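# Pull out and quarter-turn the yellow rod by the right arm

## Task

Find the yellow rod that sits closest to the right arm. Slide it outward until it stops at full extension, then rotate it by about 90 degrees so its player figures end up lying flat. It has to stay that way once the robot lets go.

## Robot and tools

Robot: two six-joint arms with parallel grippers, left_arm and right_arm. Each has a wrist camera, cam_left_wrist and cam_right_wrist (672x504, fisheye). There are no fixed cameras.

Frames: the scene frame has its origin at table-top height, halfway between the two nominal arm bases. +z is up, +x points out over the table, and left_arm is on the +y side. Image left and right do not match the arm names. Approximate bases: left_arm at (-0.028, +0.289, +0.027) m, right_arm at (-0.040, -0.349, +0.007) m, each with a small yaw. Hand positions, hand orientations and wrist camera poses are reported in each arm's own base frame. They can be off by a few centimetres, more at long reach. The fingers point along the gripper's +z axis and close along its y axis. end_effector_position is the point between the pads, about 1 cm behind the fingertips.

Joint order, used in every row and every per-arm list: wrist pitch (joint4), shoulder (joint2), wrist yaw (joint5), wrist roll (joint6), elbow (joint3), waist (joint1). A row is always 14 numbers: the six left_arm joints in that order, then the left opening, then the same seven for right_arm. Include both arms even when only one moves.

Joint ranges in rad: waist -2.618..3.054, shoulder 0..3.142, elbow 0..3.142, wrist pitch -1.571..1.571, wrist yaw -1.571..1.571, wrist roll -2.094..2.094. The real stops can differ by up to 0.059 rad. An action is rejected for both arms if it commands a joint more than 0.059 rad past a limit. A joint sent beyond its true stop is clipped there, and the result then says "joint sent to its limit".

execute_actions(actions, cameras): actions is a list of actions. Each action is a list of up to 15 rows, and each row lasts 1/30 s. A short action repeats its last row to fill out 15 steps. Joint numbers are offsets, not poses, scaled to [-1, 1]. 1.0 equals 2.224 rad for waist, shoulder and elbow, and 8.485 rad for the three wrist joints. Offsets count from the Joint targets at the start of each action, not from the previous row. Sending the same offset again therefore moves the arm further. Send 0 for an arm's joints to hold it. The opening is absolute, from -1 (closed) to +1 (open, 0.094 m pad gap). To keep a gripper as it is, resend its current command, because 0 means half open. An empty actions list just returns the state. cameras picks the images to return: omitted, null or ["all"] gives every camera, and [] gives none.

move(target, speed, blend, opening_speed, blocking, cameras): target is one 14-number row or a list of up to 15 rows, in the same layout and scaling. Every row is an offset from the Joint targets as they stand when the call starts, not from the previous row. All joints travel together along smooth paths. speed is the top speed in rad/s of the joint with the farthest to go, 0.01..12.57, default 0.5. It can be one value, or one per target. blend (rad) rounds the corners between listed targets. opening_speed (0.2 or more, per second on the opening scale) ramps the gripper gradually. Use it for gentle closing. blocking=false returns after about 0.5 s while the motion goes on. The result adds a "move:" line. done means every joint came to rest within 0.035 rad of its target. off_target means it came to rest farther away, for example because of contact, friction or weight. held means a check withheld steps. The other possible endings are moving and fault. None of these tells you whether anything is being touched. Paths do not avoid obstacles or the other arm.

wait(seconds 0..10): let time pass with the last commands held. stop(): brake a running move. zoom_image(camera, region [x0,y0,x1,y1]): close-up of the latest image from a wrist camera, at most 504x504 px. read_manual(section): licence text only. finished_scene(scene): ends the current scene. Give the current scene's number. It cannot be undone.

Result lines: Joint positions and Joint velocities list, per arm, the six joints in the order above and then the pad gap (m). Joint targets is the base for your next offsets. Tool commands shows each gripper's current command. grip_measured is the measured opening on the command scale. Empty, it can read up to about 2.7 mm wide. When squeezing a hard part it reads a bit below the part's width. Full squeeze force is about 50-64 N per pad. To release, command well above grip_measured. Joint torques follow the same order. They include gravity, are noisy, and joints 2, 5 and 6 wrap at ±28 N m. "joint command not followed" means the clearance check changed targets. A Joint velocities reading of "within noise" means that arm is still. Step readings list joint positions at some control steps, but only for execute_actions.

Limits on motion: each joint target stays within 0.339 rad (big joints) or 2.2 rad (wrist joints) of the measured angle. A target that would put the gripper more than 200 mm from where it is gets scaled back. Very small turns may not start at all.

Cautions: avoid fast contact, slams and very hard pushes, and do not drop or throw parts. Keep the two arms apart, since even a moderate clash can fail the task. Do not grip the other arm's fingers. Do not strain a wrist camera cable. If an arm is stuck pushing, command its targets back past its measured position. Holding loads, staying stretched out or pushing against something heats the motors. MOTOR HOT appears at 75 °C. At 90 °C the arm folds up and stays idle, and at 100 °C it goes limp. The scene keeps running while you think, and an unfinished move continues during that time.

Each tool is called after "Request:" by a JSON object that holds its "name" and its "arguments".

## Session

Request:
{"name": "execute_actions", "arguments": {"actions": []}}

Scene clock: 0.00 s.
left_arm: end_effector_position=(+0.4028, +0.0079, +0.1249) grip_measured=+1.000 end_effector_quat_wxyz=(+0.625, -0.028, +0.778, +0.057) | right_arm: end_effector_position=(+0.4019, -0.0301, +0.1142) grip_measured=+1.000 end_effector_quat_wxyz=(+0.608, +0.063, +0.791, -0.024)
Joint names: [wrist pitch, shoulder, wrist yaw, wrist roll, elbow, waist]
Joint positions: left_arm=[0.966 1.539 -0.191 0.014 0.356 -0.068 0.094] | right_arm=[0.914 1.54 0.073 0.059 0.363 -0.045 0.094]
Joint velocities: within noise
Joint torques (N m): no reading
Heat: left arm: 47 °C; right arm: 43 °C.
Joint targets: left_arm=[0.959 1.536 -0.192 0.014 0.359 -0.068] | right_arm=[0.904 1.537 0.071 0.060 0.366 -0.045]
Tool commands: left_gripper/opening=+1.0 right_gripper/opening=+1.0

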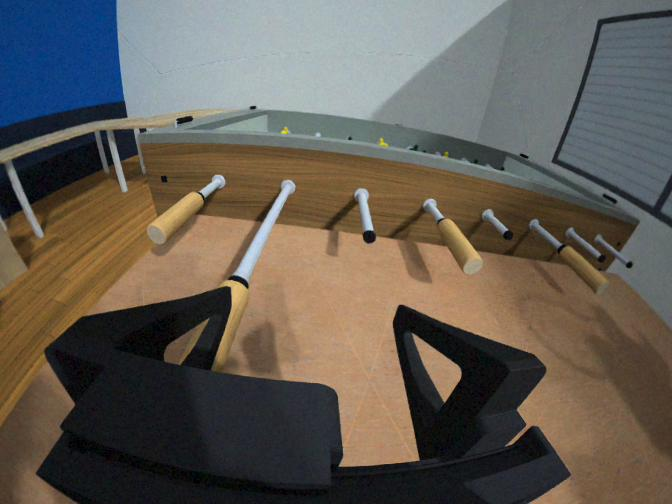

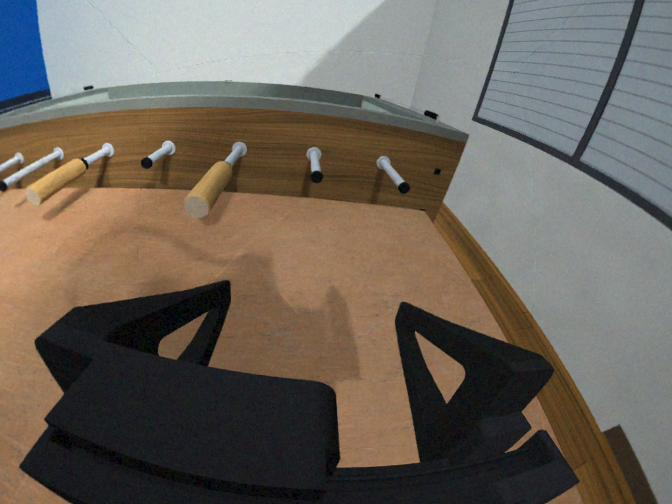

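Request:
{"name": "zoom_image", "arguments": {"camera": "cam_left_wrist", "region": [200, 90, 640, 300]}}

Request:
{"name": "zoom_image", "arguments": {"camera": "cam_right_wrist", "region": [0, 60, 480, 240]}}

Scaled by 1.145 from the camera's 672x504 image, which has a finer 960x720 frame.

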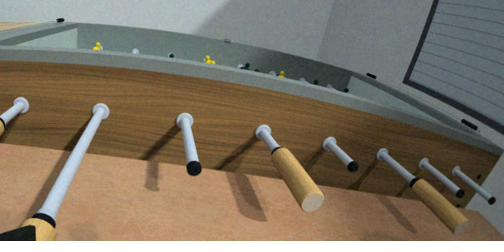

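Scaled by 1.050 from the camera's 672x504 image, which has a finer 960x720 frame.

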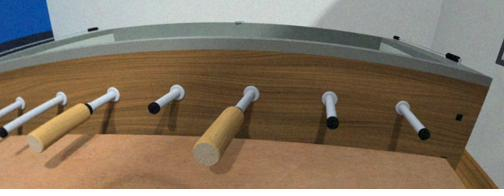

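Request:
{"name": "move", "arguments": {"target": [0,0,0,0,0,0,1,0.0648,0.3665,0.02475,-0.0071,0.2392,0.1466,1], "speed": 0.8}}

Scene clock: 79.20 s.
left_arm: end_effector_position=(+0.4028, +0.0079, +0.1249) grip_measured=+1.000 end_effector_quat_wxyz=(+0.625, -0.028, +0.778, +0.057) | right_arm: end_effector_position=(+0.5268, +0.1013, +0.0658) grip_measured=+1.000 end_effector_quat_wxyz=(+0.698, -0.002, +0.716, -0.001)
Joint names: [wrist pitch, shoulder, wrist yaw, wrist roll, elbow, waist]
Joint positions: left_arm=[0.966 1.539 -0.191 0.014 0.356 -0.068 0.094] | right_arm=[1.428 2.336 0.28 0.004 0.88 0.281 0.094]
Joint velocities: within noise
Joint torques (N m): left_arm=[1.84 -6.37 -0.05 0.01 5.38 -0.05] | right_arm=[1.96 -8.02 0.01 -0.03 5.23 0.03]
Heat: left arm: 46 °C; right arm: 44 °C.
Joint targets: left_arm=[0.959 1.536 -0.192 0.014 0.359 -0.068] | right_arm=[1.453 2.353 0.281 0.000 0.898 0.281]
move: done
camera_calibration:
cam_right_wrist: T_world_to_cam=[[-0.0432546, -0.982185, 0.18287, 0.100779], [-0.422626, -0.147869, -0.89416, 0.328272], [0.905271, -0.115962, -0.408701, -0.318471], [0, 0, 0, 1]] pos_world=[0.431398, 0.110594, 0.144938]

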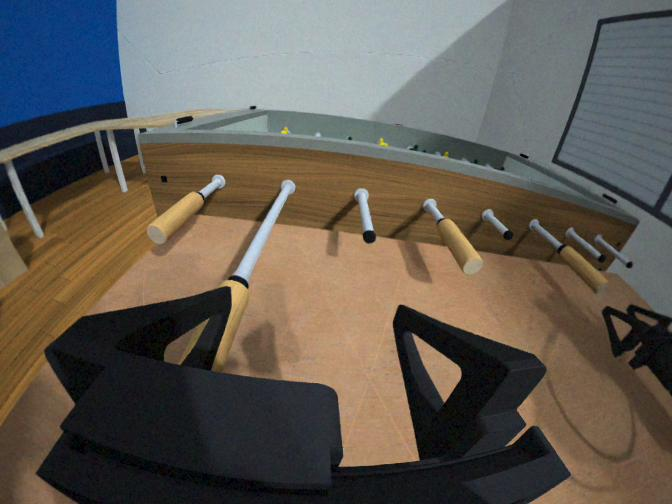

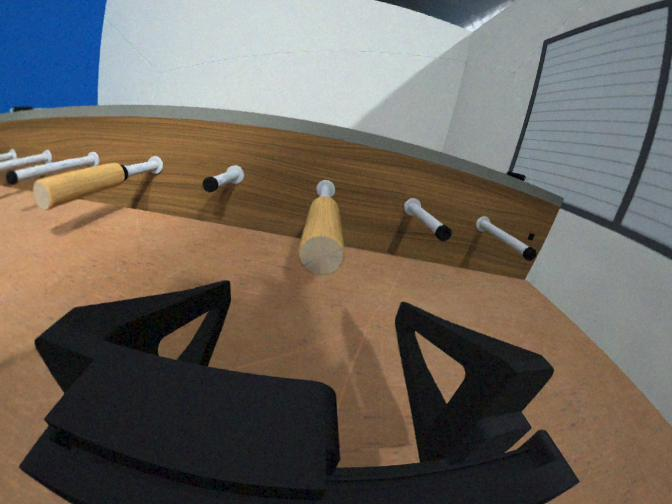

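Request:
{"name": "move", "arguments": {"target": [[0,0,0,0,0,0,1,-0.03135,0.0589,-0.00495,0,0.1794,-0.0232,1],[0,0,0,0,0,0,1,-0.03135,0.0589,-0.00495,0,0.1794,-0.0232,-0.6]], "speed": 0.5, "opening_speed": 1.5}}

Scene clock: 99.93 s.
left_arm: end_effector_position=(+0.4028, +0.0079, +0.1249) grip_measured=+1.000 end_effector_quat_wxyz=(+0.625, -0.028, +0.778, +0.057) | right_arm: end_effector_position=(+0.6113, +0.1022, +0.0884) grip_measured=-0.329 end_effector_quat_wxyz=(+0.715, +0.009, +0.699, -0.002)
Joint names: [wrist pitch, shoulder, wrist yaw, wrist roll, elbow, waist]
Joint positions: left_arm=[0.966 1.539 -0.191 0.014 0.356 -0.068 0.094] | right_arm=[1.203 2.455 0.252 0.003 1.276 0.237 0.032]
Joint velocities: within noise
Joint torques (N m): left_arm=[1.85 -6.37 -0.05 0.01 5.38 -0.05] | right_arm=[1.58 -9.22 -0.11 -0.04 6.82 -0.62]
Heat: left arm: 45 °C; right arm: 45 °C.
Joint targets: left_arm=[0.959 1.536 -0.192 0.014 0.359 -0.068] | right_arm=[1.188 2.483 0.239 0.000 1.297 0.229]
move: done
camera_calibration:
cam_right_wrist: T_world_to_cam=[[-0.0685564, -0.983462, 0.167639, 0.118274], [-0.379277, -0.129725, -0.916144, 0.357869], [0.92274, -0.126389, -0.364111, -0.399198], [0, 0, 0, 1]] pos_world=[0.512196, 0.112288, 0.16268]

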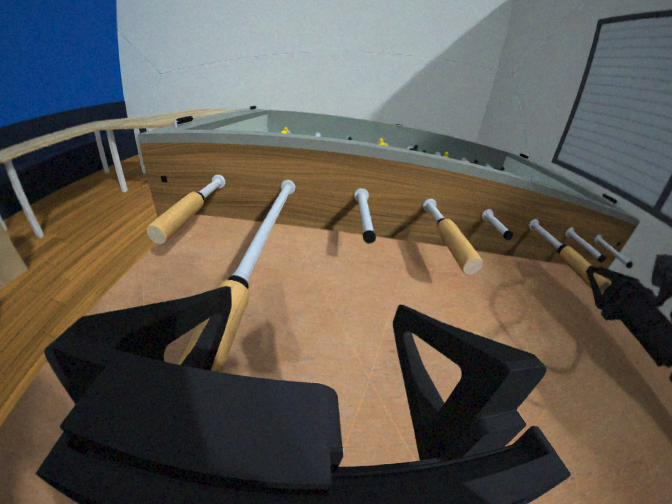

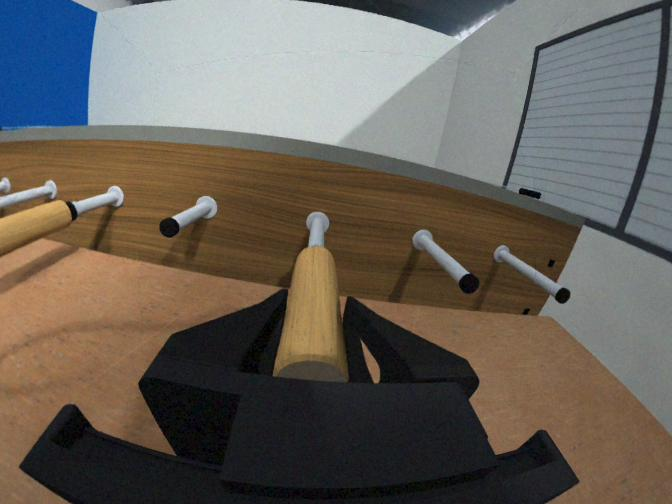

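Request:
{"name": "move", "arguments": {"target": [[0,0,0,0,0,0,1,0,0,0,0,0,0,-0.1],[0,0,0,0,0,0,1,0,0.0126,0,0,0,0,-0.1],[0,0,0,0,0,0,1,0,0.0126,0,0,0,0,-0.6]], "speed": 0.3, "opening_speed": 2, "cameras": ["cam_right_wrist"]}}

Scene clock: 116.20 s.
left_arm: end_effector_position=(+0.4028, +0.0079, +0.1249) grip_measured=+1.000 end_effector_quat_wxyz=(+0.625, -0.028, +0.778, +0.057) | right_arm: end_effector_position=(+0.6101, +0.1021, +0.0683) grip_measured=-0.315 end_effector_quat_wxyz=(+0.703, +0.005, +0.711, -0.005)
Joint names: [wrist pitch, shoulder, wrist yaw, wrist roll, elbow, waist]
Joint positions: left_arm=[0.966 1.539 -0.191 0.014 0.356 -0.068 0.094] | right_arm=[1.2 2.487 0.251 0.003 1.276 0.237 0.032]
Joint velocities: within noise
Joint torques (N m): left_arm=[1.84 -6.35 -0.05 0 5.31 -0.09] | right_arm=[1.64 -9.54 -0.1 -0.03 6.69 -0.62]
Heat: left arm: 45 °C; right arm: 45 °C.
Joint targets: left_arm=[0.959 1.536 -0.192 0.014 0.359 -0.068] | right_arm=[1.188 2.512 0.239 0.000 1.297 0.229]
move: done
camera_calibration:
cam_right_wrist: T_world_to_cam=[[-0.0613963, -0.982088, 0.178139, 0.116225], [-0.410757, -0.137801, -0.901271, 0.358001], [0.909675, -0.128507, -0.394939, -0.395076], [0, 0, 0, 1]] pos_world=[0.513578, 0.112706, 0.145921]
Images, in order (width x height): cam_right_wrist 672x504.

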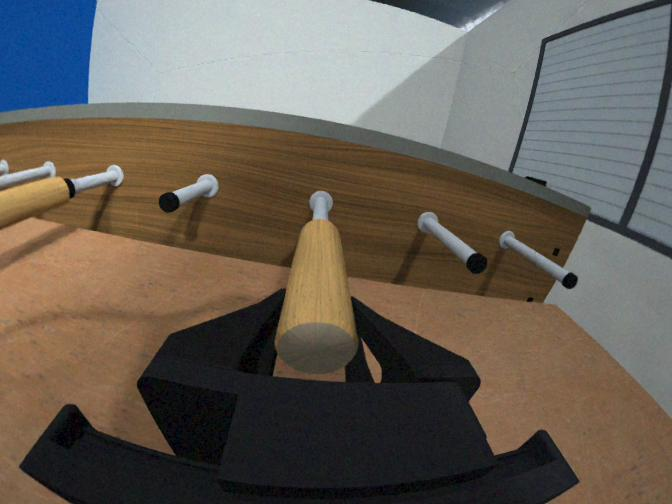

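Request:
{"name": "move", "arguments": {"target": [0,0,0,0,0,0,1,0,0,0,0.186,0,0,-0.6], "speed": 0.8}}

Scene clock: 129.50 s.
left_arm: end_effector_position=(+0.4028, +0.0079, +0.1249) grip_measured=+1.000 end_effector_quat_wxyz=(+0.625, -0.028, +0.778, +0.057) | right_arm: end_effector_position=(+0.6101, +0.1067, +0.0742) grip_measured=-0.315 end_effector_quat_wxyz=(+0.502, +0.493, +0.501, +0.504)
Joint names: [wrist pitch, shoulder, wrist yaw, wrist roll, elbow, waist]
Joint positions: left_arm=[0.966 1.539 -0.191 0.014 0.356 -0.068 0.094] | right_arm=[1.224 2.487 0.226 1.561 1.276 0.237 0.032]
Joint velocities: within noise
Joint torques (N m): left_arm=[1.85 -6.31 -0.05 0 5.33 -0.06] | right_arm=[1.41 -9.51 0.18 0.18 6.69 -0.64]
Heat: left arm: 45 °C; right arm: 45 °C.
Joint targets: left_arm=[0.959 1.536 -0.192 0.014 0.359 -0.068] | right_arm=[1.188 2.512 0.239 1.578 1.297 0.229]
move: off_target (right_arm); right_arm: the wrist pitch is farthest, 0.036 rad from its target
camera_calibration:
cam_right_wrist: T_world_to_cam=[[-0.034984, -0.185115, -0.982094, 0.104548], [-0.406605, 0.900322, -0.155218, 0.195375], [0.912934, 0.393894, -0.106766, -0.47128], [0, 0, 0, 1]] pos_world=[0.513346, 0.0290877, 0.0826848]

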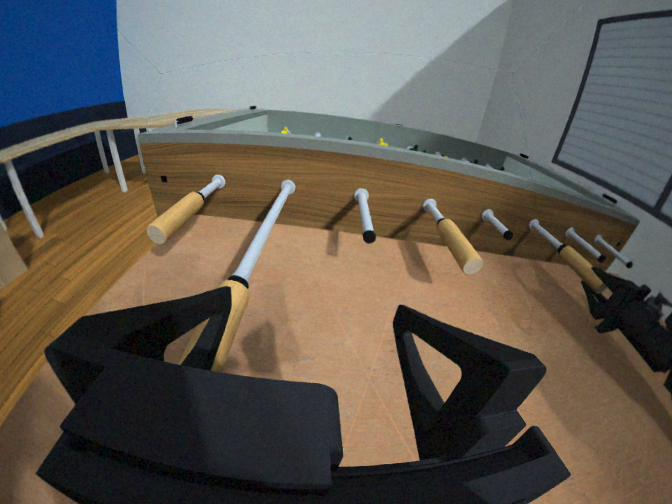

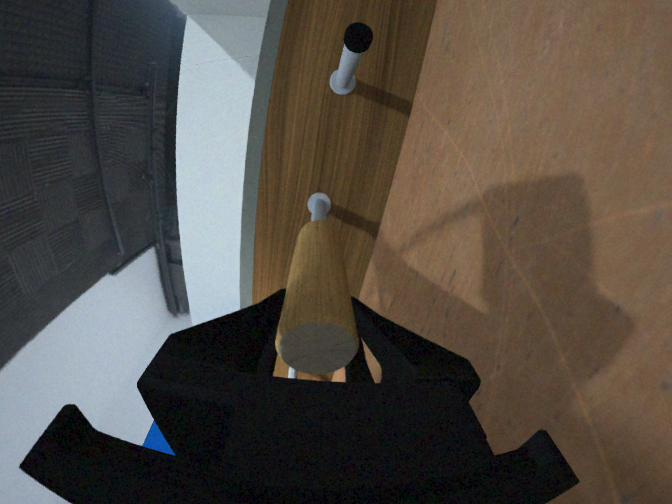

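Request:
{"name": "move", "arguments": {"target": [[0,0,0,0,0,0,1,0,0,0,0,0,0,0.2],[0,0,0,0,0,0,1,0,0,0,-0.186,0,0,0.2],[0,0,0,0,0,0,1,0,0,0,-0.186,0,0,-0.6]], "speed": 1.5, "opening_speed": 2, "cameras": ["cam_right_wrist"]}}

Scene clock: 181.67 s.
left_arm: end_effector_position=(+0.4028, +0.0079, +0.1249) grip_measured=+1.000 end_effector_quat_wxyz=(+0.625, -0.028, +0.778, +0.057) | right_arm: end_effector_position=(+0.6102, +0.1029, +0.0680) grip_measured=-0.314 end_effector_quat_wxyz=(+0.703, +0.004, +0.711, -0.003)
Joint names: [wrist pitch, shoulder, wrist yaw, wrist roll, elbow, waist]
Joint positions: left_arm=[0.966 1.539 -0.191 0.014 0.356 -0.068 0.094] | right_arm=[1.198 2.487 0.246 0.005 1.277 0.236 0.032]
Joint velocities: within noise
Joint torques (N m): left_arm=[1.84 -6.32 -0.05 0.02 5.35 -0.08] | right_arm=[1.63 -9.5 -0.04 -0.05 6.64 -0.58]
Heat: left arm: 44 °C; right arm: 46 °C.
Joint targets: left_arm=[0.959 1.536 -0.192 0.014 0.359 -0.068] | right_arm=[1.187 2.512 0.239 0.000 1.297 0.230]
move: done
camera_calibration:
cam_right_wrist: T_world_to_cam=[[-0.0563595, -0.982607, 0.176936, 0.113989], [-0.411096, -0.138659, -0.900985, 0.358237], [0.909848, -0.123517, -0.396131, -0.39576], [0, 0, 0, 1]] pos_world=[0.513775, 0.112796, 0.145824]
Images, in order (width x height): cam_right_wrist 672x504.

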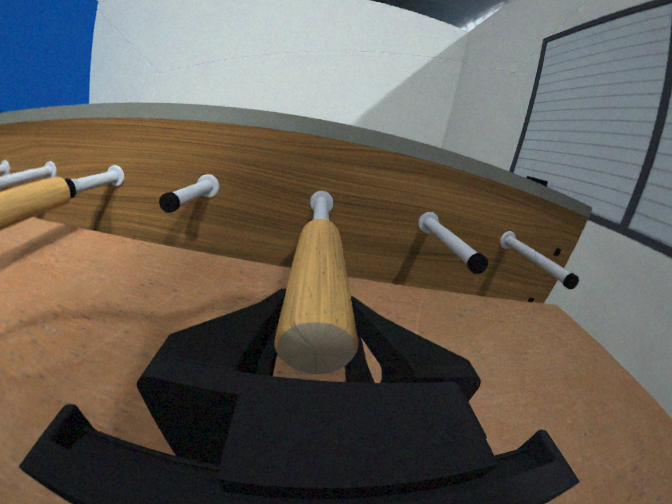

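Request:
{"name": "move", "arguments": {"target": [[0,0,0,0,0,0,1,-0.0227,-0.1335,0.0021,0.0061,-0.1272,0.0144,-0.6],[0,0,0,0,0,0,1,-0.0579,-0.2437,0.0037,0.0134,-0.1951,0.0283,-0.6]], "speed": 0.5, "blend": 0.05, "cameras": ["cam_right_wrist"]}}

Request:
{"name": "zoom_image", "arguments": {"camera": "cam_right_wrist", "region": [220, 150, 440, 380]}}

Scene clock: 195.37 s.
left_arm: end_effector_position=(+0.4028, +0.0079, +0.1249) grip_measured=+1.000 end_effector_quat_wxyz=(+0.625, -0.028, +0.778, +0.057) | right_arm: end_effector_position=(+0.5061, +0.0999, +0.0659) grip_measured=-0.314 end_effector_quat_wxyz=(+0.554, -0.002, +0.832, -0.006)
Joint names: [wrist pitch, shoulder, wrist yaw, wrist roll, elbow, waist]
Joint positions: left_arm=[0.966 1.539 -0.191 0.014 0.356 -0.068 0.094] | right_arm=[0.713 2.001 0.273 0.104 0.877 0.287 0.032]
Joint velocities: within noise
Joint torques (N m): left_arm=[1.85 -6.31 -0.05 0.02 5.37 -0.09] | right_arm=[1.54 -11 0.09 0.11 4.44 0.5]
Heat: left arm: 44 °C; right arm: 46 °C.
Joint targets: left_arm=[0.959 1.536 -0.192 0.014 0.359 -0.068] | right_arm=[0.696 1.969 0.270 0.113 0.863 0.292]
move: done
camera_calibration:
cam_right_wrist: T_world_to_cam=[[0.0194333, -0.98061, 0.195003, 0.0658716], [-0.717475, -0.149512, -0.68035, 0.454731], [0.696313, -0.126689, -0.706469, -0.173343], [0, 0, 0, 1]] pos_world=[0.445679, 0.110622, 0.174069]
Images, in order (width x height): cam_right_wrist 672x504.

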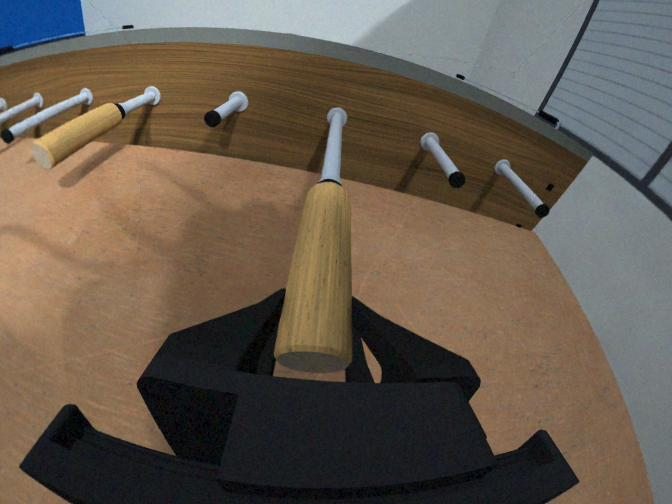

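Scaled by 2.191 from the camera's 672x504 image, which has a finer 960x720 frame.

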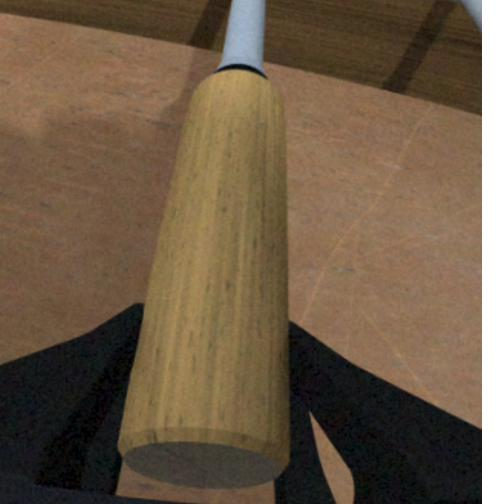

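Request:
{"name": "move", "arguments": {"target": [[0,0,0,0,0,0,1,-0.0423,-0.0967,0,0.0085,-0.0288,0.0148,-0.6],[0,0,0,0,0,0,1,-0.086,-0.1713,-0.0024,0.0172,-0.0292,0.0297,-0.6]], "speed": 0.5, "blend": 0.05}}

Scene clock: 210.33 s.
left_arm: end_effector_position=(+0.4028, +0.0079, +0.1249) grip_measured=+1.000 end_effector_quat_wxyz=(+0.625, -0.028, +0.778, +0.057) | right_arm: end_effector_position=(+0.4690, +0.1025, +0.0768) grip_measured=-0.314 end_effector_quat_wxyz=(+0.465, +0.017, +0.885, +0.016)
Joint names: [wrist pitch, shoulder, wrist yaw, wrist roll, elbow, waist]
Joint positions: left_arm=[0.966 1.539 -0.191 0.014 0.356 -0.068 0.094] | right_arm=[0.283 1.801 0.234 0.218 0.896 0.301 0.032]
Joint velocities: within noise
Joint torques (N m): left_arm=[1.85 -6.34 -0.04 0 5.33 -0.08] | right_arm=[-1.23 -25.16 0.3 0.5 -0.84 5.22]
Heat: left arm: 44 °C; right arm: 47 °C.
Joint targets: left_arm=[0.959 1.536 -0.192 0.014 0.359 -0.068] | right_arm=[-0.033 1.588 0.250 0.259 0.798 0.359]
move: off_target (right_arm); right_arm: the wrist pitch is farthest, 0.317 rad from its target
camera_calibration:
cam_right_wrist: T_world_to_cam=[[0.0455393, -0.990226, 0.131828, 0.0606614], [-0.843939, -0.108745, -0.525301, 0.479141], [0.534503, -0.0873333, -0.840643, -0.0573803], [0, 0, 0, 1]] pos_world=[0.432273, 0.107161, 0.19546]

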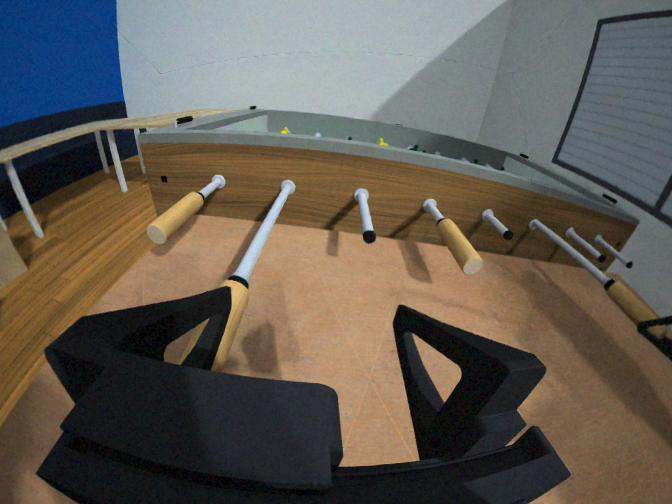

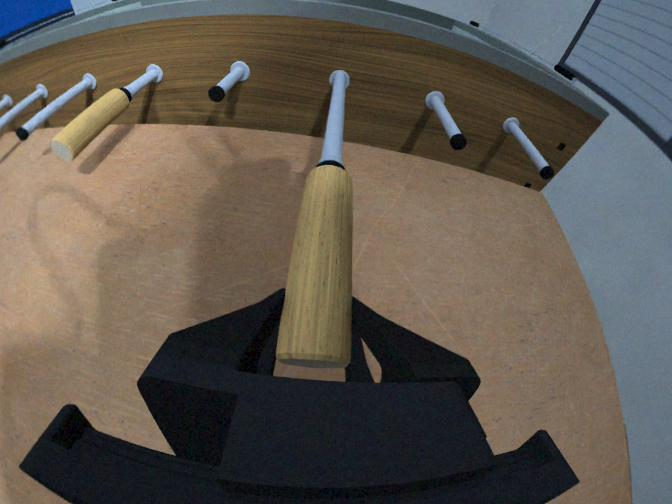

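Request:
{"name": "move", "arguments": {"target": [[0,0,0,0,0,0,1,0.0365,0.09,-0.0019,-0.0048,0.041,-0.0245,-0.6],[0,0,0,0,0,0,1,0.0365,0.09,-0.0019,-0.0048,0.041,-0.0245,0.3]], "speed": 0.8, "opening_speed": 2}}

Request:
{"name": "zoom_image", "arguments": {"camera": "cam_left_wrist", "region": [400, 130, 672, 334]}}

Scene clock: 221.87 s.
left_arm: end_effector_position=(+0.4028, +0.0079, +0.1249) grip_measured=+1.000 end_effector_quat_wxyz=(+0.625, -0.028, +0.778, +0.057) | right_arm: end_effector_position=(+0.4710, +0.1022, +0.0760) grip_measured=+0.298 end_effector_quat_wxyz=(+0.464, +0.017, +0.885, +0.018)
Joint names: [wrist pitch, shoulder, wrist yaw, wrist roll, elbow, waist]
Joint positions: left_arm=[0.966 1.539 -0.191 0.014 0.356 -0.068 0.094] | right_arm=[0.283 1.808 0.228 0.218 0.903 0.296 0.061]
Joint velocities: within noise
Joint torques (N m): left_arm=[1.83 -6.35 -0.05 0.01 5.34 -0.03] | right_arm=[1.46 -9.14 0.19 0.01 5.23 0.75]
Heat: left arm: 44 °C; right arm: 50 °C.
Joint targets: left_arm=[0.959 1.536 -0.192 0.014 0.359 -0.068] | right_arm=[0.276 1.789 0.234 0.219 0.890 0.304]
move: done; target 2's new numbers were sent with right_arm's shoulder 0.041 rad from that target
camera_calibration:
cam_right_wrist: T_world_to_cam=[[0.0465597, -0.990692, 0.12791, 0.060232], [-0.844628, -0.10741, -0.524469, 0.480489], [0.533326, -0.0836171, -0.841767, -0.0589632], [0, 0, 0, 1]] pos_world=[0.434477, 0.106351, 0.194664]

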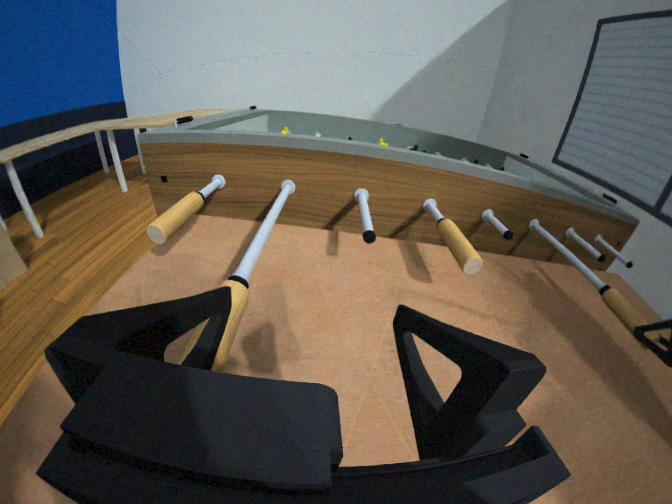

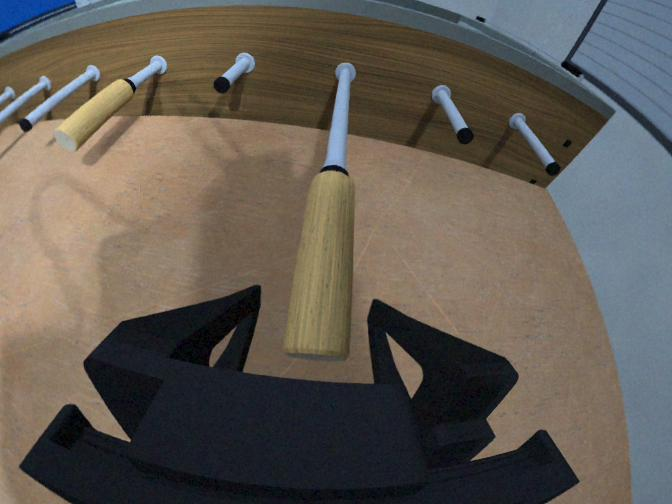

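Scaled by 1.853 from the camera's 672x504 image, which has a finer 960x720 frame.

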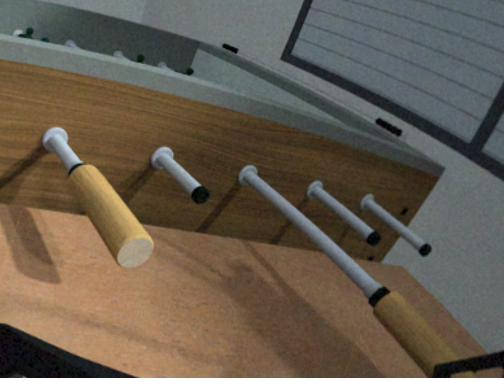

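Request:
{"name": "finished_scene", "arguments": {"scene": 1}}

The scene is finished: the task was done.


## Next scene

The same job, from a new start.

Request:
{"name": "execute_actions", "arguments": {"actions": []}}

Scene clock: 0.00 s.
left_arm: end_effector_position=(+0.4067, +0.0376, +0.1163) grip_measured=+1.000 end_effector_quat_wxyz=(+0.597, -0.093, +0.793, +0.071) | right_arm: end_effector_position=(+0.3928, -0.0048, +0.1143) grip_measured=+1.000 end_effector_quat_wxyz=(+0.608, +0.033, +0.793, -0.013)
Joint names: [wrist pitch, shoulder, wrist yaw, wrist roll, elbow, waist]
Joint positions: left_arm=[0.845 1.542 -0.242 -0.068 0.409 -0.016 0.094] | right_arm=[0.909 1.498 0.082 0.042 0.325 0.023 0.094]
Joint velocities: within noise
Joint torques (N m): no reading
Heat: left arm: 42 °C; right arm: 41 °C.
Joint targets: left_arm=[0.833 1.540 -0.243 -0.068 0.411 -0.016] | right_arm=[0.899 1.495 0.080 0.043 0.328 0.023]
Tool commands: left_gripper/opening=+1.0 right_gripper/opening=+1.0
camera_calibration:
cam_left_wrist: T_world_to_cam=[[0.207287, -0.962694, 0.173931, -0.0790407], [-0.569143, -0.263281, -0.778948, 0.366677], [0.795681, 0.062474, -0.602485, -0.132805], [0, 0, 0, 1]] pos_world=[0.330746, 0.0287439, 0.219357]
cam_right_wrist: T_world_to_cam=[[-0.0674914, -0.98389, 0.165543, -0.00657283], [-0.627243, -0.0871895, -0.773928, 0.366259], [0.775894, -0.156069, -0.611254, -0.115862], [0, 0, 0, 1]] pos_world=[0.319186, 0.0073845, 0.213725]

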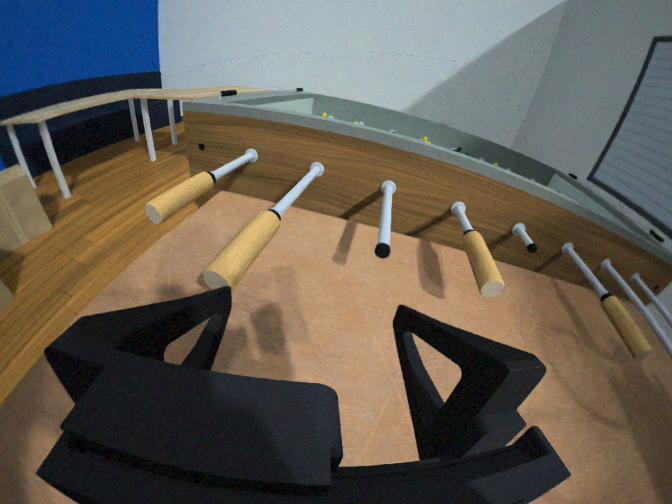

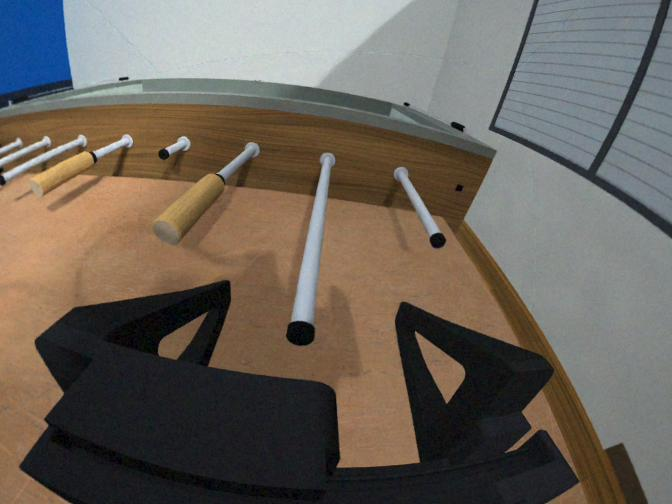

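Request:
{"name": "move", "arguments": {"target": [[0,0,0,0,0,0,1,0,0,0.0566,-0.1857,0,0.2131,0],[0,0,0,0,0,0,1,0.0634,0.3395,0.0566,-0.1857,0.1956,0.2131,0]], "speed": 1.3, "blend": 0.15, "cameras": ["cam_right_wrist"]}}

Scene clock: 60.17 s.
left_arm: end_effector_position=(+0.4067, +0.0376, +0.1163) grip_measured=+1.000 end_effector_quat_wxyz=(+0.597, -0.093, +0.793, +0.071) | right_arm: end_effector_position=(+0.4725, +0.1444, +0.0663) grip_measured=+0.002 end_effector_quat_wxyz=(-0.459, +0.504, -0.534, +0.499)
Joint names: [wrist pitch, shoulder, wrist yaw, wrist roll, elbow, waist]
Joint positions: left_arm=[0.845 1.542 -0.242 -0.068 0.409 -0.016 0.094] | right_arm=[1.396 2.235 0.557 -1.534 0.746 0.489 0.047]
Joint velocities: within noise
Joint torques (N m): left_arm=[1.87 -6.52 -0.07 0.02 5.49 -0.08] | right_arm=[2.06 -7.41 0.12 0.04 4.88 0.76]
Heat: left arm: 43 °C; right arm: 42 °C.
Joint targets: left_arm=[0.833 1.540 -0.243 -0.068 0.411 -0.016] | right_arm=[1.436 2.250 0.560 -1.533 0.764 0.497]
move: off_target (right_arm); right_arm: the wrist pitch is farthest, 0.041 rad from its target
camera_calibration:
cam_right_wrist: T_world_to_cam=[[0.0418978, 0.188467, 0.981185, -0.121406], [-0.447622, -0.874435, 0.187077, 0.357184], [0.893241, -0.447038, 0.0477252, -0.24097], [0, 0, 0, 1]] pos_world=[0.380214, 0.227492, 0.0638016]
Images, in order (width x height): cam_right_wrist 672x504.

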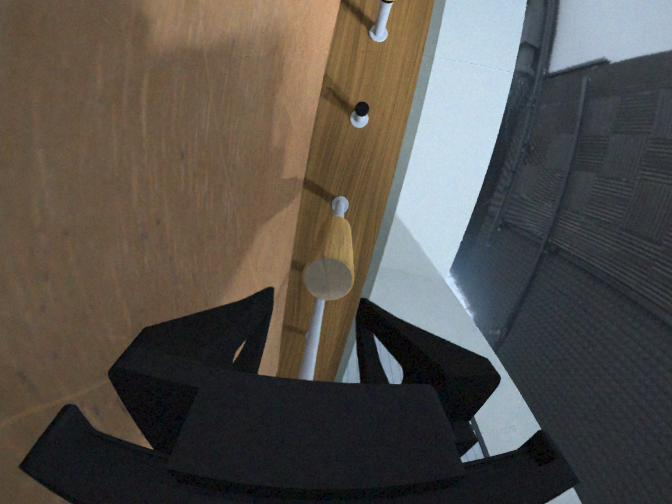

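Request:
{"name": "move", "arguments": {"target": [[0,0,0,0,0,0,1,-0.0084,0.0697,-0.0080,-0.0045,0.1160,-0.0373,0],[0,0,0,0,0,0,1,-0.0084,0.0697,-0.0080,-0.0045,0.1160,-0.0373,-0.6]], "speed": 0.5, "opening_speed": 2, "cameras": ["cam_right_wrist"]}}

Scene clock: 84.43 s.
left_arm: end_effector_position=(+0.4067, +0.0376, +0.1163) grip_measured=+1.000 end_effector_quat_wxyz=(+0.597, -0.093, +0.793, +0.071) | right_arm: end_effector_position=(+0.5338, +0.1424, +0.0710) grip_measured=-0.312 end_effector_quat_wxyz=(+0.476, -0.479, +0.521, -0.522)
Joint names: [wrist pitch, shoulder, wrist yaw, wrist roll, elbow, waist]
Joint positions: left_arm=[0.845 1.542 -0.242 -0.068 0.409 -0.016 0.094] | right_arm=[1.374 2.382 0.506 -1.573 1.005 0.418 0.032]
Joint velocities: within noise
Joint torques (N m): left_arm=[1.86 -6.46 -0.05 0.01 5.46 -0.06] | right_arm=[1.61 -8.27 -0.1 0.04 5.37 -0.32]
Heat: left arm: 43 °C; right arm: 46 °C.
Joint targets: left_arm=[0.833 1.540 -0.243 -0.068 0.411 -0.016] | right_arm=[1.365 2.405 0.493 -1.571 1.022 0.414]
move: done
camera_calibration:
cam_right_wrist: T_world_to_cam=[[-0.0308, 0.185243, 0.98221, -0.0890421], [-0.47657, -0.866508, 0.148477, 0.39906], [0.878597, -0.463519, 0.11497, -0.291387], [0, 0, 0, 1]] pos_world=[0.443449, 0.22722, 0.0617073]
Images, in order (width x height): cam_right_wrist 672x504.

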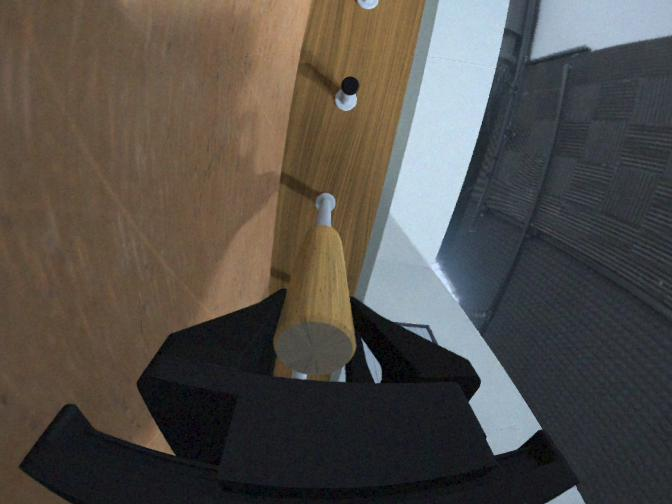

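Request:
{"name": "move", "arguments": {"target": [[0,0,0,0,0,0,1,0,0,0,0.1852,0,0,-0.6],[0,0,0,0,0,0,1,-0.0382,-0.1255,0.0039,0.1987,-0.0737,0.0211,-0.6],[0,0,0,0,0,0,1,-0.0845,-0.2185,0.0037,0.2134,-0.0931,0.0369,-0.6],[0,0,0,0,0,0,1,-0.1328,-0.2864,-0.0006,0.2278,-0.0773,0.0490,-0.6]], "speed": [1.3,0.5,0.6,0.6], "blend": [0.03,0.06,0.06,0], "cameras": ["cam_right_wrist"]}}

Scene clock: 111.30 s.
left_arm: end_effector_position=(+0.4067, +0.0376, +0.1163) grip_measured=+1.000 end_effector_quat_wxyz=(+0.597, -0.093, +0.793, +0.071) | right_arm: end_effector_position=(+0.4506, +0.1511, +0.0717) grip_measured=-0.313 end_effector_quat_wxyz=(+0.495, +0.035, +0.868, -0.010)
Joint names: [wrist pitch, shoulder, wrist yaw, wrist roll, elbow, waist]
Joint positions: left_arm=[0.845 1.542 -0.242 -0.068 0.409 -0.016 0.094] | right_arm=[0.364 1.845 0.471 0.326 0.872 0.495 0.032]
Joint velocities: within noise
Joint torques (N m): left_arm=[1.86 -6.49 -0.07 0.02 5.48 -0.03] | right_arm=[0.53 -14.01 0.39 0.37 4.21 2.48]
Heat: left arm: 42 °C; right arm: 44 °C.
Joint targets: left_arm=[0.833 1.540 -0.243 -0.068 0.411 -0.016] | right_arm=[0.239 1.768 0.488 0.362 0.850 0.523]
move: off_target (right_arm); right_arm: the wrist pitch is farthest, 0.126 rad from its target
camera_calibration:
cam_right_wrist: T_world_to_cam=[[-0.0218376, -0.986577, 0.161827, 0.137915], [-0.812522, -0.0767989, -0.577849, 0.450963], [0.582521, -0.144107, -0.799939, -0.0635485], [0, 0, 0, 1]] pos_world=[0.406447, 0.161539, 0.187435]
Images, in order (width x height): cam_right_wrist 672x504.

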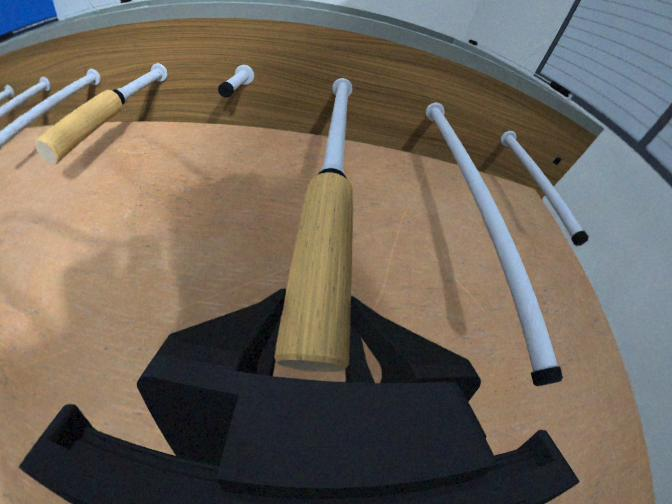

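Request:
{"name": "move", "arguments": {"target": [0,0,0,0,0,0,1,-0.0223,-0.0298,-0.0039,0.0062,0.0163,0.0045,-0.6], "speed": 0.6, "cameras": ["cam_right_wrist"]}}

Scene clock: 117.93 s.
left_arm: end_effector_position=(+0.4067, +0.0376, +0.1163) grip_measured=+1.000 end_effector_quat_wxyz=(+0.597, -0.093, +0.793, +0.071) | right_arm: end_effector_position=(+0.4491, +0.1509, +0.0747) grip_measured=-0.313 end_effector_quat_wxyz=(+0.469, +0.044, +0.882, +0.000)
Joint names: [wrist pitch, shoulder, wrist yaw, wrist roll, elbow, waist]
Joint positions: left_arm=[0.845 1.542 -0.242 -0.068 0.409 -0.016 0.094] | right_arm=[0.237 1.82 0.435 0.369 0.917 0.483 0.032]
Joint velocities: within noise
Joint torques (N m): left_arm=[1.86 -6.53 -0.07 0.01 5.52 -0.02] | right_arm=[-0.11 -17.46 0.39 0.46 3.73 4.44]
Heat: left arm: 42 °C; right arm: 44 °C.
Joint targets: left_arm=[0.833 1.540 -0.243 -0.068 0.411 -0.016] | right_arm=[0.049 1.702 0.454 0.415 0.886 0.533]
move: off_target (right_arm); right_arm: the wrist pitch is farthest, 0.187 rad from its target
camera_calibration:
cam_right_wrist: T_world_to_cam=[[-0.0186803, -0.990675, 0.13496, 0.138321], [-0.844977, -0.0565157, -0.531809, 0.459585], [0.534477, -0.123973, -0.836041, -0.0390951], [0, 0, 0, 1]] pos_world=[0.411818, 0.158158, 0.193059]
Images, in order (width x height): cam_right_wrist 672x504.

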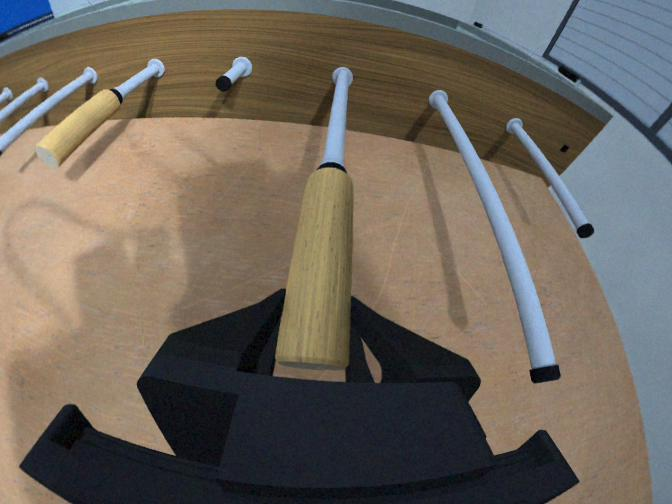

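Request:
{"name": "move", "arguments": {"target": [[0,0,0,0,0,0,1,0.0222,0.05,-0.002,-0.006,0.0126,-0.02,-0.6],[0,0,0,0,0,0,1,0.0222,0.05,-0.002,-0.006,0.0126,-0.02,0.2]], "speed": 0.8, "opening_speed": 2}}

Request:
{"name": "zoom_image", "arguments": {"camera": "cam_left_wrist", "region": [280, 80, 672, 374]}}

Scene clock: 126.87 s.
left_arm: end_effector_position=(+0.4067, +0.0376, +0.1163) grip_measured=+1.000 end_effector_quat_wxyz=(+0.597, -0.093, +0.793, +0.071) | right_arm: end_effector_position=(+0.4498, +0.1518, +0.0710) grip_measured=+0.198 end_effector_quat_wxyz=(+0.467, +0.042, +0.883, +0.002)
Joint names: [wrist pitch, shoulder, wrist yaw, wrist roll, elbow, waist]
Joint positions: left_arm=[0.845 1.542 -0.242 -0.068 0.409 -0.016 0.094] | right_arm=[0.245 1.831 0.427 0.368 0.917 0.481 0.056]
Joint velocities: within noise
Joint torques (N m): left_arm=[1.86 -6.48 -0.08 0.02 5.49 -0.03] | right_arm=[1.44 -9.16 0.3 -0.04 5.7 0.66]
Heat: left arm: 42 °C; right arm: 47 °C.
Joint targets: left_arm=[0.833 1.540 -0.243 -0.068 0.411 -0.016] | right_arm=[0.237 1.813 0.437 0.364 0.914 0.488]
move: done
camera_calibration:
cam_left_wrist: T_world_to_cam=[[0.207287, -0.962694, 0.173931, -0.0790407], [-0.569143, -0.263281, -0.778948, 0.366677], [0.795681, 0.062474, -0.602485, -0.132805], [0, 0, 0, 1]] pos_world=[0.330746, 0.0287439, 0.219357]
cam_right_wrist: T_world_to_cam=[[-0.0127242, -0.991078, 0.132677, 0.137342], [-0.847248, -0.0597825, -0.527823, 0.459475], [0.531045, -0.119126, -0.838928, -0.0414088], [0, 0, 0, 1]] pos_world=[0.413026, 0.158652, 0.18956]

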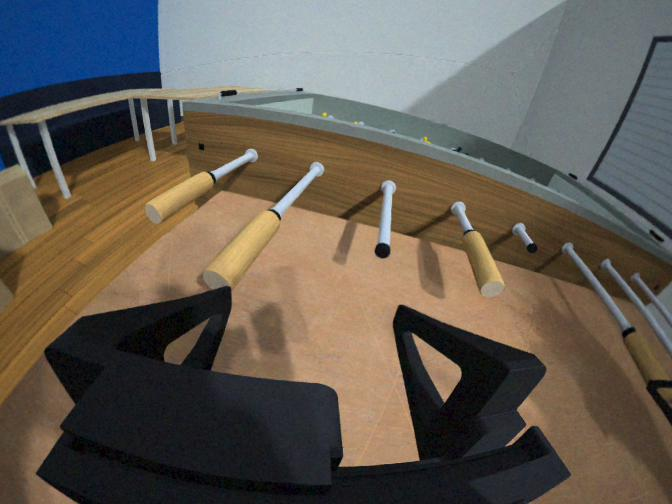

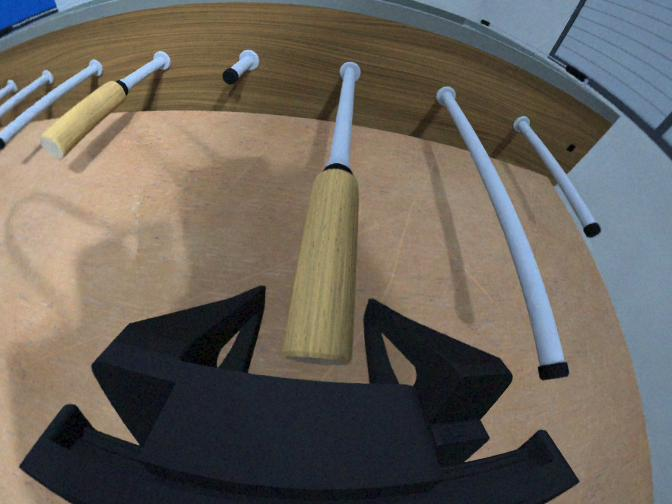

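Scaled by 1.286 from the camera's 672x504 image, which has a finer 960x720 frame.

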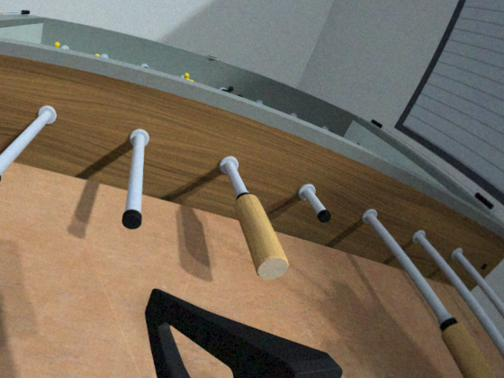

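Request:
{"name": "finished_scene", "arguments": {"scene": 2}}

The scene is finished: the task was done.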